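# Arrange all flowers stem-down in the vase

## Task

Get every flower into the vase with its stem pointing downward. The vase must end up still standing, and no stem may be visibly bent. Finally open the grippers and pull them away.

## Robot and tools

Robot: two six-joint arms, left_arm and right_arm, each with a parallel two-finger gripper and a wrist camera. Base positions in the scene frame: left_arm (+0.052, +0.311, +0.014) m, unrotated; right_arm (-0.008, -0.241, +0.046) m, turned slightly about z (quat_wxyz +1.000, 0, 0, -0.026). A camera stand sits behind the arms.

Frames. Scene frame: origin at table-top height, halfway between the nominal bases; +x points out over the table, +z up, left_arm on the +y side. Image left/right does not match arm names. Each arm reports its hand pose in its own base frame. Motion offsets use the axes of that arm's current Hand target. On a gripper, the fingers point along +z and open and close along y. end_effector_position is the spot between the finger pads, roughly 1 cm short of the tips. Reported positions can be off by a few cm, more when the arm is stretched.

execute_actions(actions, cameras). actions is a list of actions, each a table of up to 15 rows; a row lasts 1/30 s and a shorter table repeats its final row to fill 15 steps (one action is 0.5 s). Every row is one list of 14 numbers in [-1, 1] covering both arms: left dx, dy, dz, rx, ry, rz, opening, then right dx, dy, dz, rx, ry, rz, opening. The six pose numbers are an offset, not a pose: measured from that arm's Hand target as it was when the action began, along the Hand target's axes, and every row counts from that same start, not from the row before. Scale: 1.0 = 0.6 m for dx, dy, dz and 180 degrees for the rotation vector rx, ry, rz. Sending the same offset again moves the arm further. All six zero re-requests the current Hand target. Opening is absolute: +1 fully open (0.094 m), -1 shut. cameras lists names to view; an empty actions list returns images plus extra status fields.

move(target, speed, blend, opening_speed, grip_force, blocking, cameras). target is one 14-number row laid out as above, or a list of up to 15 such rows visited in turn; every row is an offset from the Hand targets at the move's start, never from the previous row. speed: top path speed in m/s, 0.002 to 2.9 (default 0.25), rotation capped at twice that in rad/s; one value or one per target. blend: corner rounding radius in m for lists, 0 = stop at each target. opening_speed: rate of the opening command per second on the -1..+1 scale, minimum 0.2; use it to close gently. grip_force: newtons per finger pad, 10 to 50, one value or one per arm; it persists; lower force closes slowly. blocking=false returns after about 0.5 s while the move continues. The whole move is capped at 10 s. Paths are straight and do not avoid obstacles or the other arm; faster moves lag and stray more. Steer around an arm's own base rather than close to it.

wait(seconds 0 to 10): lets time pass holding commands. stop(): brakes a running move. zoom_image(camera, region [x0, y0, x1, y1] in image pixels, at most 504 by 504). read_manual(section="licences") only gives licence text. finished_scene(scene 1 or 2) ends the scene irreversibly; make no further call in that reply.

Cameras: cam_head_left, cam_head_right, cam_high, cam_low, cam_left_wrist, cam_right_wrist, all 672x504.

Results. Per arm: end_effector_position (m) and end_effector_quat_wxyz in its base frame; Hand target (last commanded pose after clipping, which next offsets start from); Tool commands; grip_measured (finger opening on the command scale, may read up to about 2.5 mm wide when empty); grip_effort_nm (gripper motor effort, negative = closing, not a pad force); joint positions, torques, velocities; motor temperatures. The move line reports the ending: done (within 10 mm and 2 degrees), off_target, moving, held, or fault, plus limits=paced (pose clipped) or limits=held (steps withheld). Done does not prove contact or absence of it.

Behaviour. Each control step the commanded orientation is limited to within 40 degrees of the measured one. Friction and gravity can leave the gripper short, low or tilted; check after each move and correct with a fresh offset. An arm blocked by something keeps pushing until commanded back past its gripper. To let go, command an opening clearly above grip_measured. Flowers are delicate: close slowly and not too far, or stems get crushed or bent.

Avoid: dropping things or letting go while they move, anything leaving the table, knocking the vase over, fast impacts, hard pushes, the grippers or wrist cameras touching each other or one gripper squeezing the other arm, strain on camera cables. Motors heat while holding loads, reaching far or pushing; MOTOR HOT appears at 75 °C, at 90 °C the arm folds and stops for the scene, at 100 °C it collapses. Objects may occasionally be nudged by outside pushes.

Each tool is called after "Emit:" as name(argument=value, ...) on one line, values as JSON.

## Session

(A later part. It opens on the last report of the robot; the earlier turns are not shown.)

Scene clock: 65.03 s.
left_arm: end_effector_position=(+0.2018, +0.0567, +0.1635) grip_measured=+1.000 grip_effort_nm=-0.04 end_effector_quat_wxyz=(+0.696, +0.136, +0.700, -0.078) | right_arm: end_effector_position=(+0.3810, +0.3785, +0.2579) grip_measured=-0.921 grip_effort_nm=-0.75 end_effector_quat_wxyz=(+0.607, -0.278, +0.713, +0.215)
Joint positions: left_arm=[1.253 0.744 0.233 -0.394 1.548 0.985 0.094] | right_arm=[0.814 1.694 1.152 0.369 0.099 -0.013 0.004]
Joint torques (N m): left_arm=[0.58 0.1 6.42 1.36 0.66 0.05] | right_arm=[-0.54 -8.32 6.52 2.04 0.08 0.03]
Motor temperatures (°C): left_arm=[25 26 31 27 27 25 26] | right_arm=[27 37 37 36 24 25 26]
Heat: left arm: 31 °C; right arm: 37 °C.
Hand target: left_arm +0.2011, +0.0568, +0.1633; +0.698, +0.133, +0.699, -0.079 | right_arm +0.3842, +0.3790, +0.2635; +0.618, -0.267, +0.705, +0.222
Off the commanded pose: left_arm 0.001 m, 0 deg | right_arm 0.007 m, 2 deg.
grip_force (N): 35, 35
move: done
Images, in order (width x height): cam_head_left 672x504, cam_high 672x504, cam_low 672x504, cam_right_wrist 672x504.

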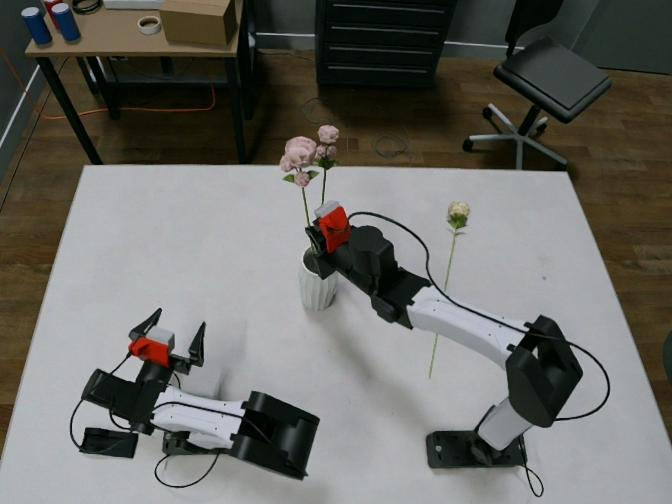

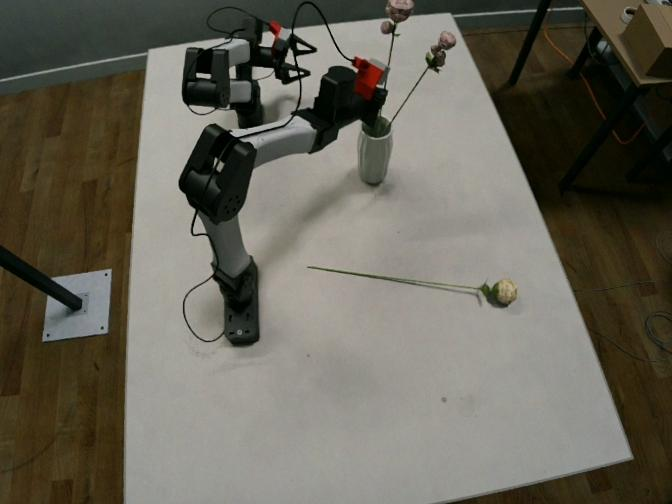

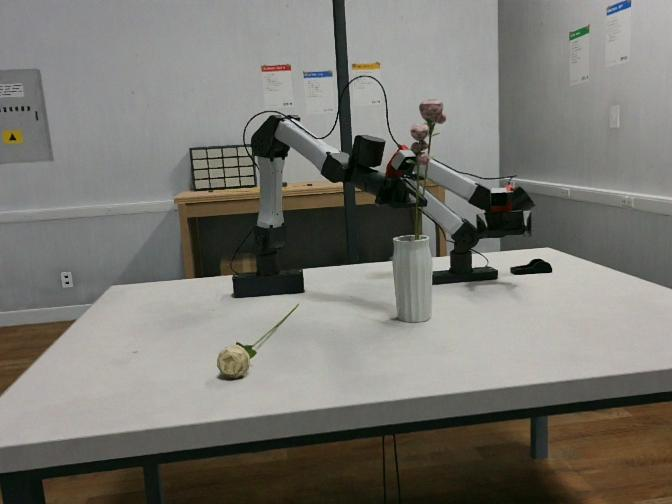

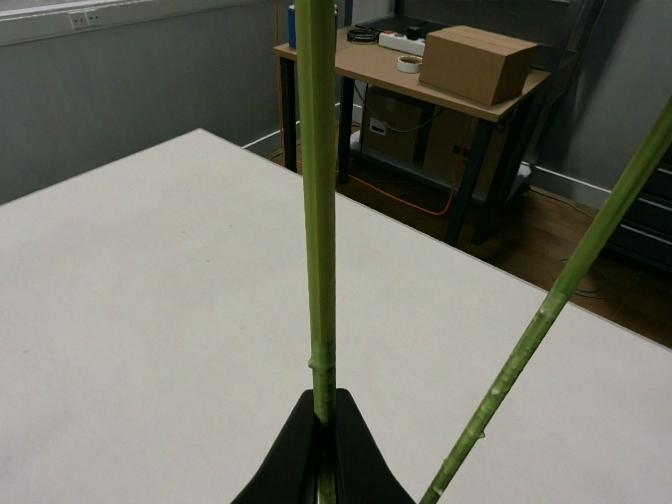

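Emit:
move(target=[[0,0,0,0,0,0,1,0.035,0,0.005,0,0,0,-1],[0,0,0,0,0,0,1,0.035,0,0.005,0,0,0,-0.5],[0,0,0,0,0,0,1,0.02,0,-0.25,0,0,0,-0.5]], speed=[0.08,0.1,0.2], opening_speed=0.5, cameras=["cam_head_left","cam_low","cam_right_wrist"])

Scene clock: 69.87 s.
left_arm: end_effector_position=(+0.2018, +0.0567, +0.1635) grip_measured=+1.000 grip_effort_nm=-0.04 end_effector_quat_wxyz=(+0.696, +0.136, +0.700, -0.078) | right_arm: end_effector_position=(+0.2731, +0.2827, +0.2703) grip_measured=-0.502 grip_effort_nm=0.10 end_effector_quat_wxyz=(+0.615, -0.274, +0.706, +0.219)
Joint positions: left_arm=[1.253 0.744 0.233 -0.394 1.548 0.985 0.094] | right_arm=[0.873 1.1 0.694 0.256 0.16 -0.004 0.023]
Joint torques (N m): left_arm=[0.57 0.08 6.34 1.36 0.67 0.05] | right_arm=[0.44 -5.19 6.04 1.7 0.17 0.04]
Heat: left arm: 31 °C; right arm: 37 °C.
Hand target: left_arm +0.2011, +0.0568, +0.1633; +0.698, +0.133, +0.699, -0.079 | right_arm +0.2702, +0.2811, +0.2725; +0.618, -0.267, +0.705, +0.222
Off the commanded pose: left_arm 0.001 m, 0 deg | right_arm 0.004 m, 1 deg.
grip_force (N): 35, 35
move: done
Images, in order (width x height): cam_head_left 672x504, cam_low 672x504, cam_right_wrist 672x504.

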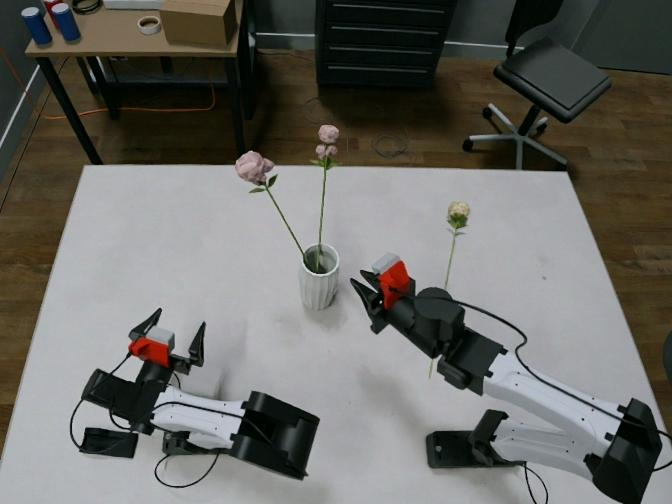

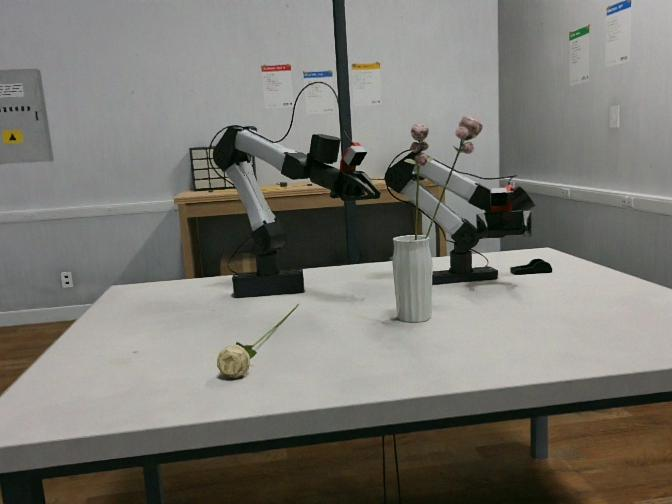

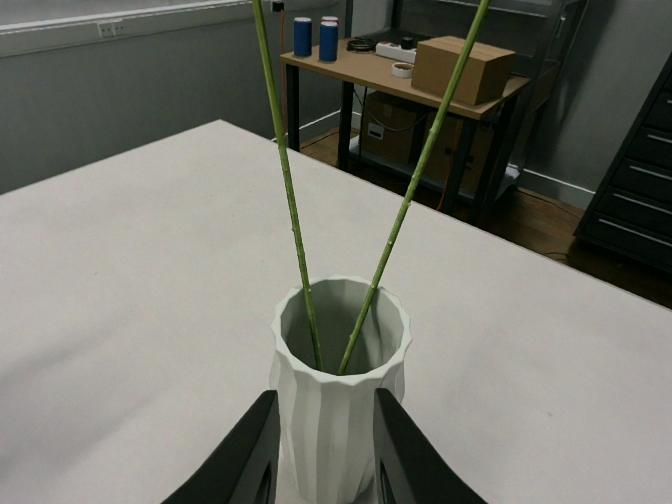

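Emit:
move(target=[0,0,0,0,0,0,1,0.381,-0.4545,-0.054,0.2203,0.4188,0.2612,0.2], speed=0.35, grip_force=50, cameras=["cam_right_wrist"])

Scene clock: 76.13 s.
left_arm: end_effector_position=(+0.2018, +0.0567, +0.1635) grip_measured=+1.000 grip_effort_nm=-0.04 end_effector_quat_wxyz=(+0.696, +0.136, +0.700, -0.078) | right_arm: end_effector_position=(+0.4014, +0.0330, +0.0535) grip_measured=+0.198 grip_effort_nm=0.10 end_effector_quat_wxyz=(+0.006, +0.132, +0.991, +0.006)
Joint positions: left_arm=[1.253 0.744 0.233 -0.394 1.548 0.985 0.094] | right_arm=[0.078 2.088 1.682 -1.151 -0.01 0.343 0.056]
Joint torques (N m): left_arm=[0.55 0.03 6.41 1.36 0.65 0.04] | right_arm=[-0.55 -9.61 8.02 -0.11 0.15 0.02]
Heat: left arm: 31 °C; right arm: 37 °C.
Hand target: left_arm +0.2011, +0.0568, +0.1633; +0.698, +0.133, +0.699, -0.079 | right_arm +0.4020, +0.0301, +0.0550; -0.001, +0.139, +0.990, +0.000
Off the commanded pose: left_arm 0.001 m, 0 deg | right_arm 0.003 m, 1 deg.
move: done
Images, in order (width x height): cam_right_wrist 672x504.

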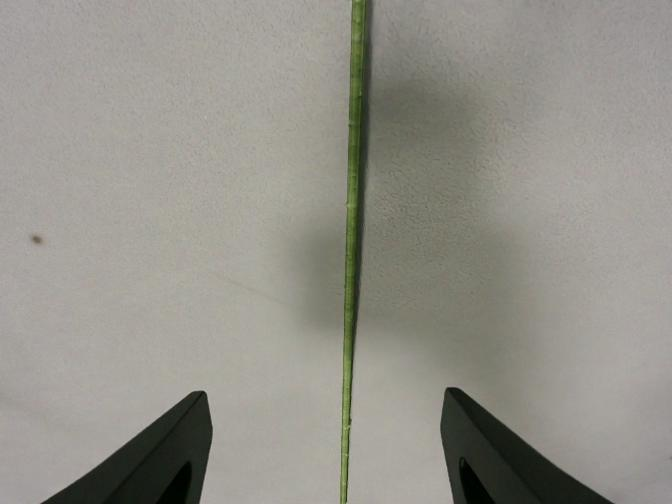

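Emit:
move(target=[[0,0,0,0,0,0,1,0.006,-0.013,0.12,0,0,0,-0.2],[0,0,0,0,0,0,1,0.01,-0.013,0.170,0,0,0,-0.2]], speed=[0.25,0.07], blend=0.005, cameras=["cam_right_wrist"])

Scene clock: 78.33 s.
left_arm: end_effector_position=(+0.2018, +0.0567, +0.1635) grip_measured=+1.000 grip_effort_nm=-0.04 end_effector_quat_wxyz=(+0.696, +0.136, +0.700, -0.078) | right_arm: end_effector_position=(+0.3954, +0.0281, -0.0372) grip_measured=-0.199 grip_effort_nm=-0.07 end_effector_quat_wxyz=(+0.003, +0.138, +0.990, +0.006)
Joint positions: left_arm=[1.253 0.744 0.233 -0.394 1.548 0.985 0.094] | right_arm=[0.067 2.183 1.454 -0.833 -0.01 0.343 0.038]
Joint torques (N m): left_arm=[0.54 0.05 6.41 1.36 0.65 0.05] | right_arm=[-0.75 -9.37 4.23 0.32 0.15 -0.11]
Heat: left arm: 31 °C; right arm: 37 °C.
Hand target: left_arm +0.2011, +0.0568, +0.1633; +0.698, +0.133, +0.699, -0.079 | right_arm +0.3940, +0.0242, -0.0470; -0.001, +0.139, +0.990, +0.000
Off the commanded pose: left_arm 0.001 m, 0 deg | right_arm 0.011 m, 1 deg.
move: off_target (right_arm)
Images, in order (width x height): cam_right_wrist 672x504.

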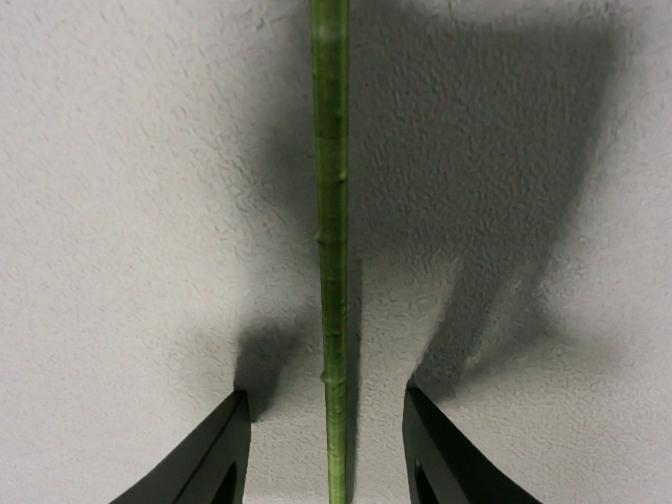

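Emit:
move(target=[[0,0,0,0,0,0,1,0,0,0,0,0,0,-1],[0,0,0,0,0,0,1,0.2015,0.074,-0.745,0,-0.472,0,-1],[0,0,0,0,0,0,1,0.292,0.3595,-0.887,-0.2414,-0.4266,-0.2634,-1]], speed=[0.1,0.25,0.25], blend=[0,0.04,0], grip_force=35, cameras=["cam_head_left","cam_low","cam_high","cam_right_wrist"])

Emit:
zoom_image(camera="cam_head_left", region=[280, 180, 400, 320])

Emit:
zoom_image(camera="cam_low", region=[330, 110, 440, 330])

Scene clock: 88.17 s.
left_arm: end_effector_position=(+0.2018, +0.0567, +0.1635) grip_measured=+1.000 grip_effort_nm=-0.04 end_effector_quat_wxyz=(+0.696, +0.136, +0.700, -0.078) | right_arm: end_effector_position=(+0.2851, +0.2807, +0.4700) grip_measured=-0.925 grip_effort_nm=-0.75 end_effector_quat_wxyz=(+0.615, -0.270, +0.699, +0.244)
Joint positions: left_arm=[1.253 0.744 0.233 -0.394 1.548 0.985 0.094] | right_arm=[0.801 1.268 1.593 -0.45 0.054 0.015 0.004]
Joint torques (N m): left_arm=[0.58 0.06 6.38 1.36 0.66 0.04] | right_arm=[-1.07 -3.29 9.03 1.73 -0.11 -0.2]
Heat: left arm: 31 °C; right arm: 37 °C.
Hand target: left_arm +0.2011, +0.0568, +0.1633; +0.698, +0.133, +0.699, -0.079 | right_arm +0.2861, +0.2798, +0.4854; +0.628, -0.270, +0.687, +0.248
Off the commanded pose: left_arm 0.001 m, 0 deg | right_arm 0.015 m, 2 deg.
grip_force (N): 35, 35
move: off_target (right_arm)
Images, in order (width x height): cam_head_left 672x504, cam_high 672x504, cam_low 672x504, cam_right_wrist 672x504.

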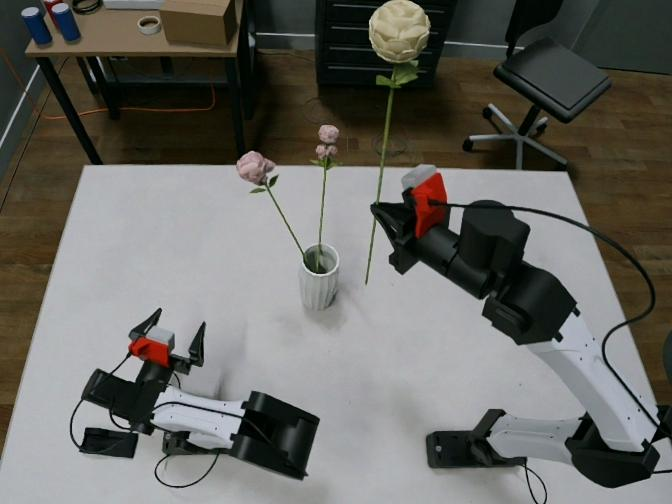

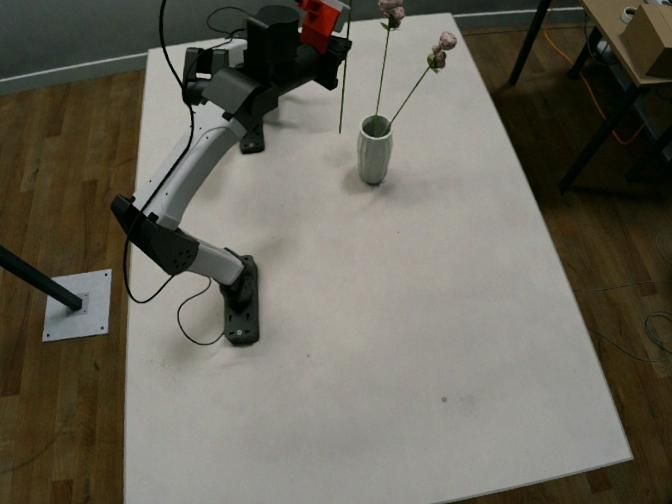

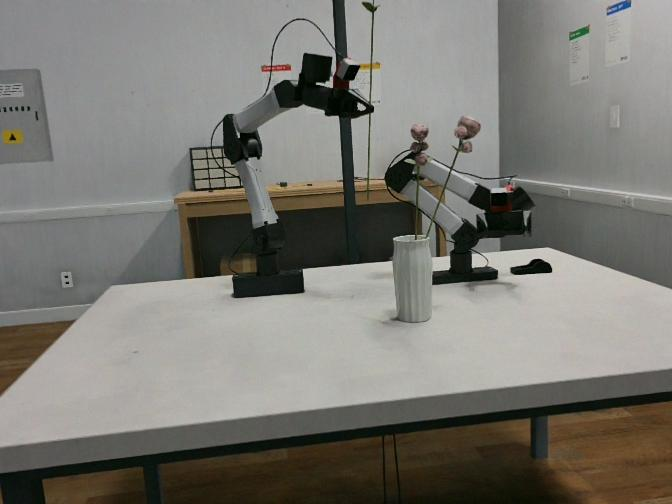

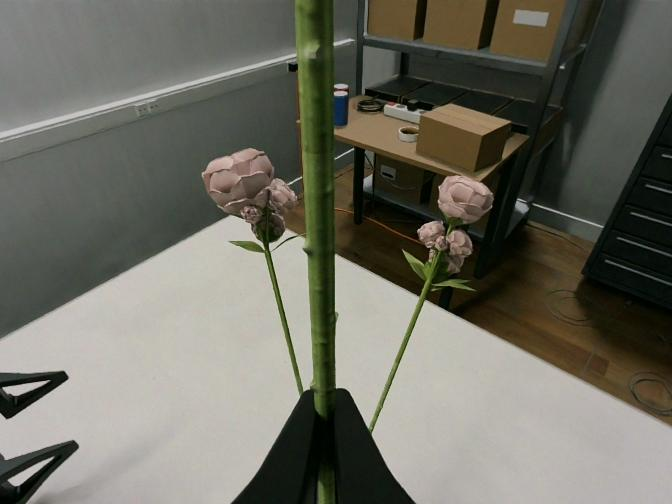

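Scaled by 3.600 from the camera's 672x504 image, which has a finer 960x720 frame.

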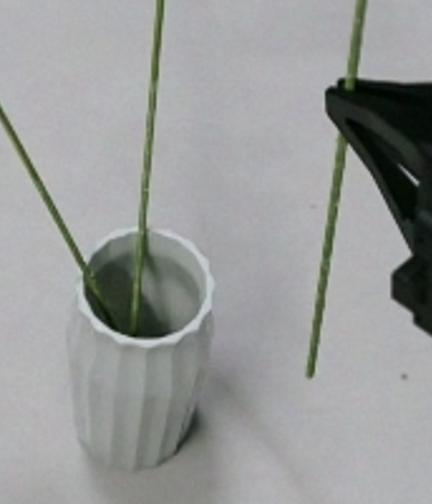

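Scaled by 2.291 from the camera's 672x504 image, which has a finer 960x720 frame.

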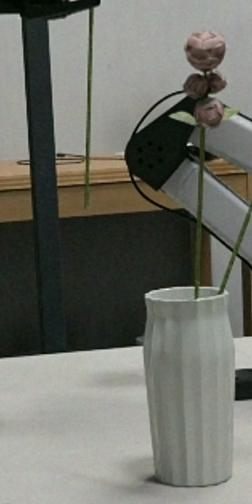

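Emit:
move(target=[0,0,0,0,0,0,1,0.027,-0.012,0.262,0,-0.033,0,-1], speed=0.2, cameras=["cam_head_left","cam_low","cam_high","cam_right_wrist"])

Emit:
zoom_image(camera="cam_head_left", region=[270, 180, 390, 320])

Emit:
zoom_image(camera="cam_low", region=[360, 110, 470, 330])

Emit:
zoom_image(camera="cam_high", region=[330, 40, 450, 190])

Scene clock: 93.20 s.
left_arm: end_effector_position=(+0.2018, +0.0567, +0.1635) grip_measured=+1.000 grip_effort_nm=-0.04 end_effector_quat_wxyz=(+0.696, +0.136, +0.700, -0.078) | right_arm: end_effector_position=(+0.4003, +0.3801, +0.4327) grip_measured=-0.925 grip_effort_nm=-0.75 end_effector_quat_wxyz=(+0.640, -0.261, +0.676, +0.254)
Joint positions: left_arm=[1.253 0.744 0.233 -0.394 1.548 0.985 0.094] | right_arm=[0.765 1.732 1.777 -0.096 0.019 0.01 0.004]
Joint torques (N m): left_arm=[0.57 0.08 6.37 1.36 0.66 0.04] | right_arm=[-1.06 -8.13 9.92 2.01 -0.11 -0.19]
Heat: left arm: 31 °C; right arm: 38 °C.
Hand target: left_arm +0.2011, +0.0568, +0.1633; +0.698, +0.133, +0.699, -0.079 | right_arm +0.4043, +0.3804, +0.4555; +0.663, -0.257, +0.653, +0.262
Off the commanded pose: left_arm 0.001 m, 0 deg | right_arm 0.023 m, 4 deg.
grip_force (N): 35, 35
move: off_target (right_arm)
Images, in order (width x height): cam_head_left 672x504, cam_high 672x504, cam_low 672x504, cam_right_wrist 672x504.

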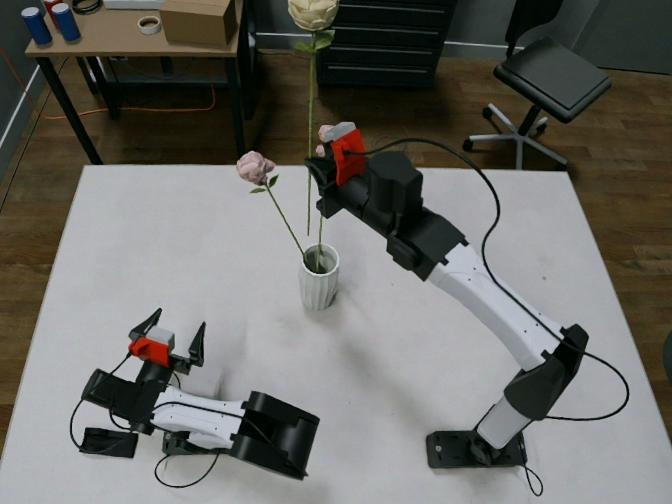

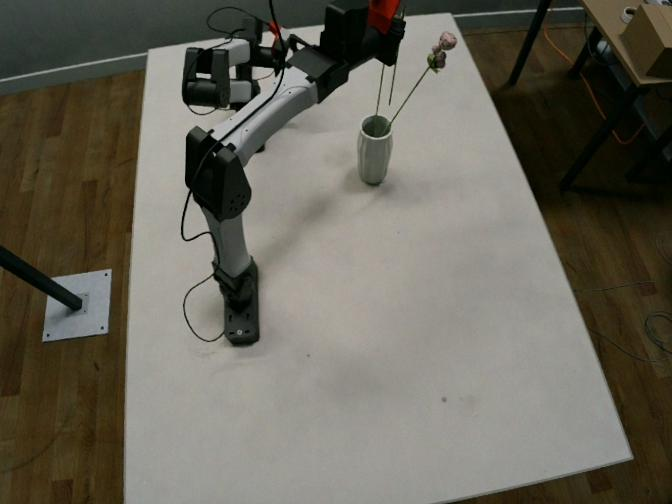

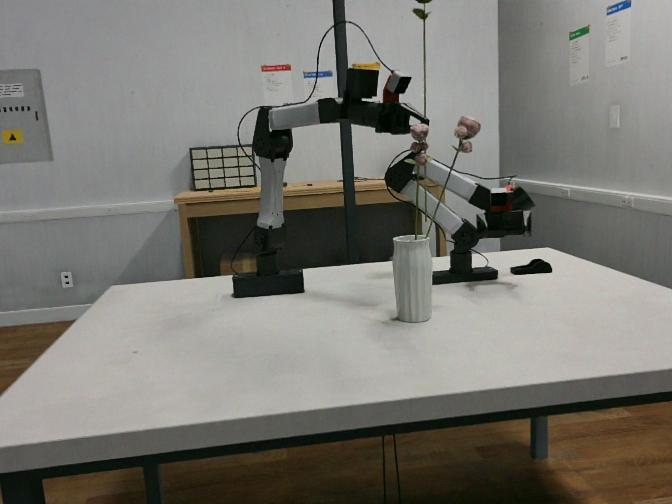

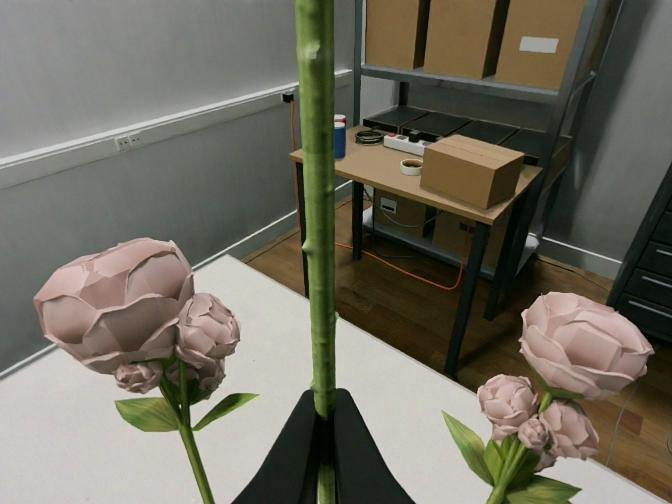

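Scaled by 3.600 from the camera's 672x504 image, which has a finer 960x720 frame.

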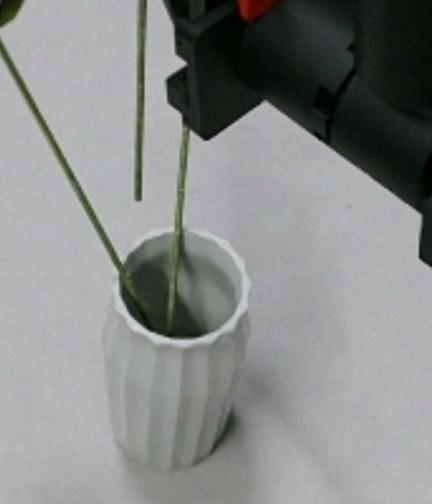

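Scaled by 2.291 from the camera's 672x504 image, which has a finer 960x720 frame.

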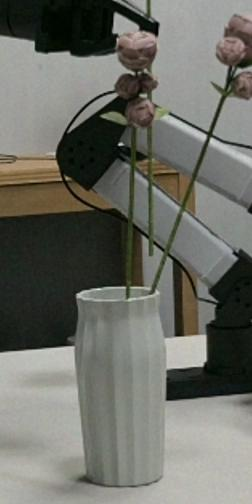

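Scaled by 3.360 from the camera's 672x504 image, which has a finer 960x720 frame.

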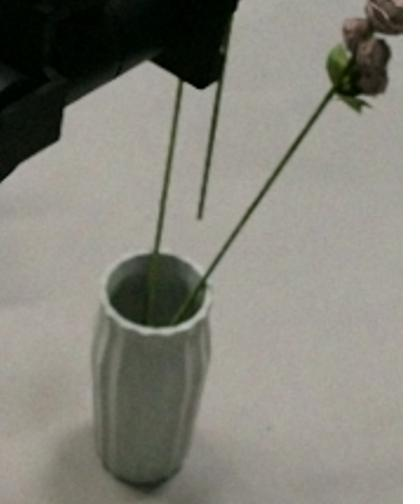

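Emit:
move(target=[[0,0,0,0,0,0,1,-0.002,-0.012,-0.102,0,0,0,-1],[0,0,0,0,0,0,1,0.165,-0.012,-0.1,0,0,0,-1],[0,0,0,0,0,0,1,0.375,-0.012,-0.056,0,0.05,0,-1]], speed=0.15, blend=[0.003,0.02,0], cameras=["cam_head_left","cam_low","cam_high","cam_right_wrist"])

Emit:
zoom_image(camera="cam_low", region=[360, 110, 470, 330])

Emit:
zoom_image(camera="cam_head_left", region=[270, 180, 390, 320])

Scene clock: 99.17 s.
left_arm: end_effector_position=(+0.2018, +0.0567, +0.1635) grip_measured=+1.000 grip_effort_nm=-0.04 end_effector_quat_wxyz=(+0.696, +0.136, +0.700, -0.078) | right_arm: end_effector_position=(+0.3845, +0.3537, +0.2245) grip_measured=-0.925 grip_effort_nm=-0.75 end_effector_quat_wxyz=(+0.597, -0.275, +0.715, +0.237)
Joint positions: left_arm=[1.253 0.744 0.233 -0.394 1.548 0.985 0.094] | right_arm=[0.743 1.686 1.003 0.508 -0.001 0.009 0.004]
Joint torques (N m): left_arm=[0.53 0.1 6.38 1.35 0.66 0.05] | right_arm=[-0.75 -7.9 6.3 2.02 -0.11 -0.19]
Heat: left arm: 32 °C; right arm: 38 °C.
Hand target: left_arm +0.2011, +0.0568, +0.1633; +0.698, +0.133, +0.699, -0.079 | right_arm +0.3868, +0.3548, +0.2298; +0.609, -0.277, +0.703, +0.241
Off the commanded pose: left_arm 0.001 m, 0 deg | right_arm 0.006 m, 2 deg.
grip_force (N): 35, 35
move: done
Images, in order (width x height): cam_head_left 672x504, cam_high 672x504, cam_low 672x504, cam_right_wrist 672x504.

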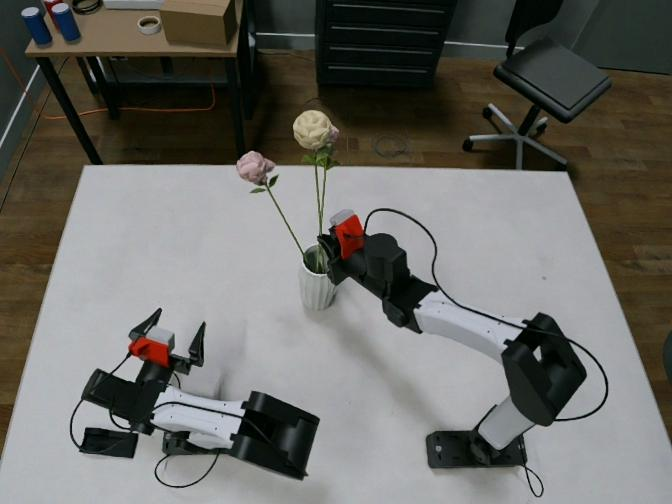

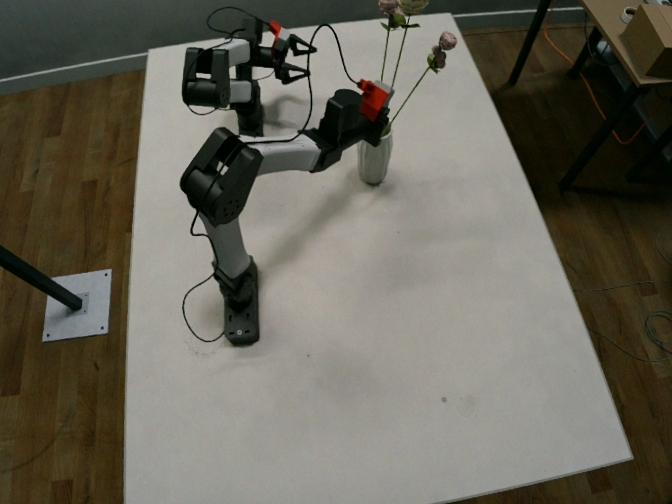

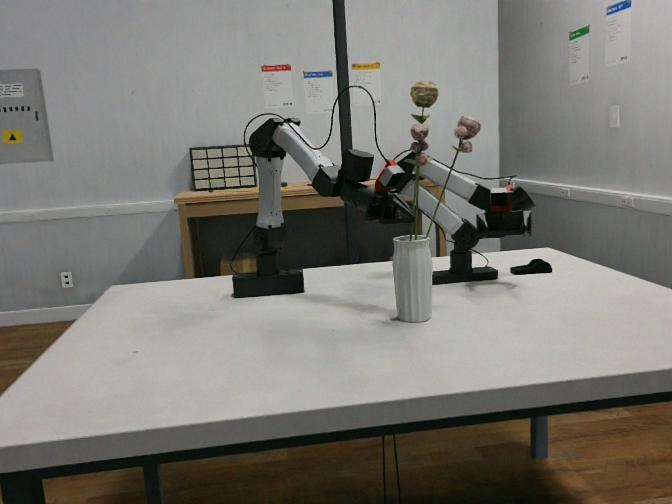

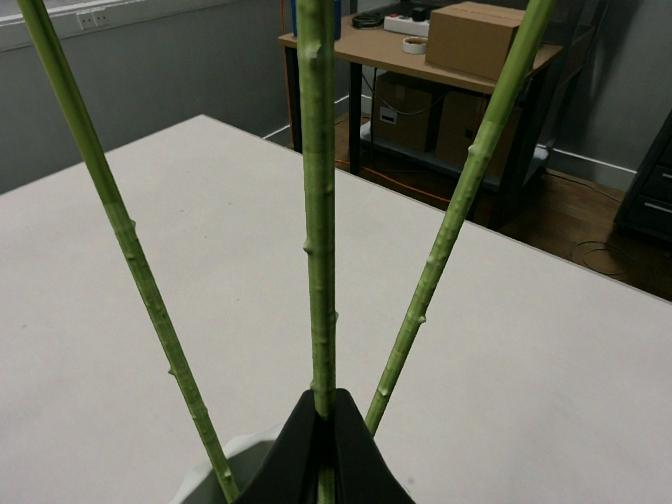

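Scaled by 2.291 from the camera's 672x504 image, which has a finer 960x720 frame.

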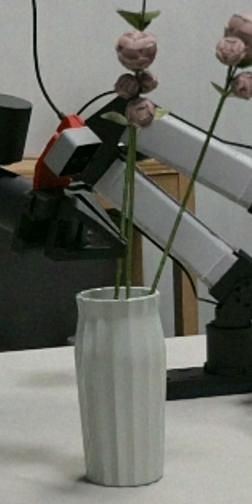

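Scaled by 3.600 from the camera's 672x504 image, which has a finer 960x720 frame.

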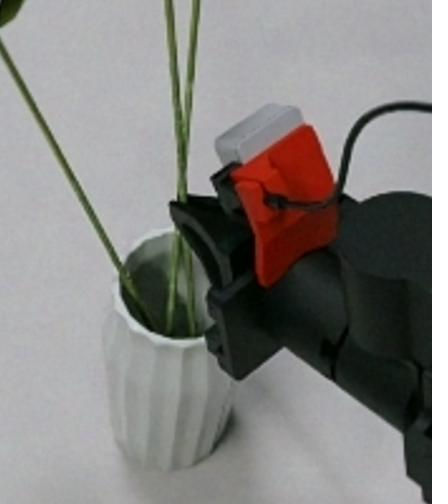

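Emit:
move(target=[[0,0,0,0,0,0,1,0.027,0,0.005,0,0,0,-1],[0,0,0,0,0,0,1,0.027,0,0.005,0,0,0,-0.6],[0,0,0,0,0,0,1,0.01,0,-0.3,0,0,0,-0.6]], speed=[0.08,0.1,0.2], opening_speed=0.5, cameras=["cam_head_left","cam_low","cam_right_wrist"])

Scene clock: 103.63 s.
left_arm: end_effector_position=(+0.2018, +0.0567, +0.1635) grip_measured=+1.000 grip_effort_nm=-0.04 end_effector_quat_wxyz=(+0.696, +0.136, +0.700, -0.078) | right_arm: end_effector_position=(+0.2564, +0.2341, +0.2489) grip_measured=-0.602 grip_effort_nm=0.10 end_effector_quat_wxyz=(+0.607, -0.273, +0.706, +0.241)
Joint positions: left_arm=[1.253 0.744 0.233 -0.394 1.548 0.985 0.094] | right_arm=[0.733 0.879 0.514 0.217 -0.014 0.007 0.019]
Joint torques (N m): left_arm=[0.53 0.09 6.37 1.36 0.65 0.04] | right_arm=[-1.06 -2.74 6.32 1.69 -0.11 -0.18]
Heat: left arm: 32 °C; right arm: 38 °C.
Hand target: left_arm +0.2011, +0.0568, +0.1633; +0.698, +0.133, +0.699, -0.079 | right_arm +0.2560, +0.2326, +0.2494; +0.609, -0.277, +0.703, +0.241
Off the commanded pose: left_arm 0.001 m, 0 deg | right_arm 0.002 m, 1 deg.
grip_force (N): 35, 35
move: done
Images, in order (width x height): cam_head_left 672x504, cam_low 672x504, cam_right_wrist 672x504.

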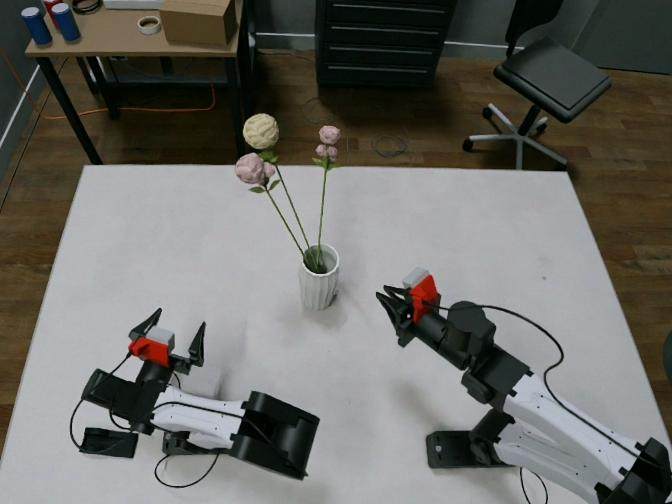

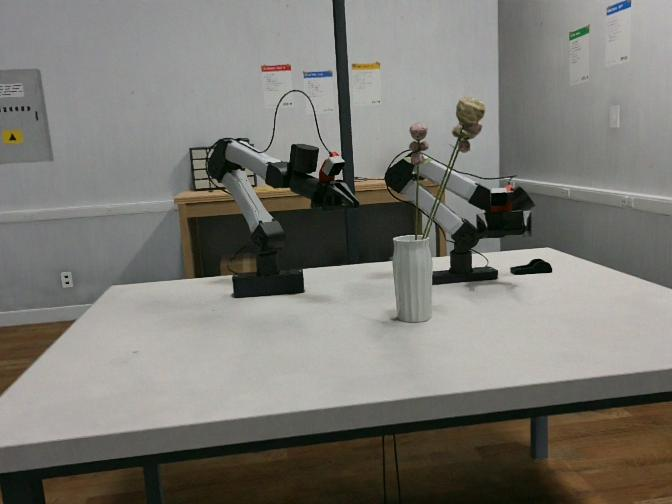

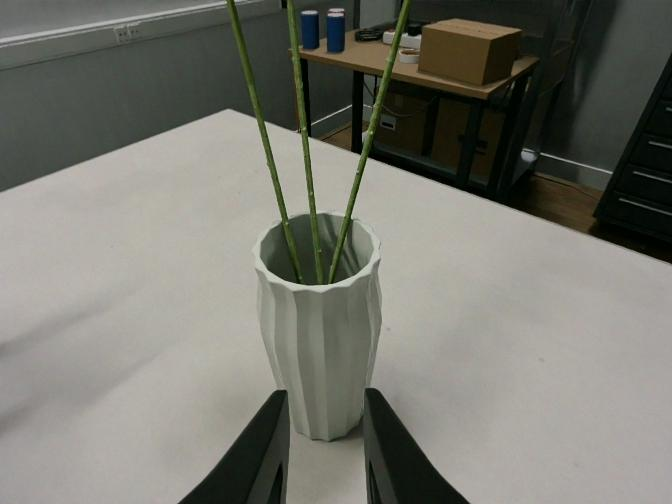

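All three flowers are in the vase, stems down, and the robot is clear.

Emit:
finished_scene(scene=2)

The scene is finished: the task was done.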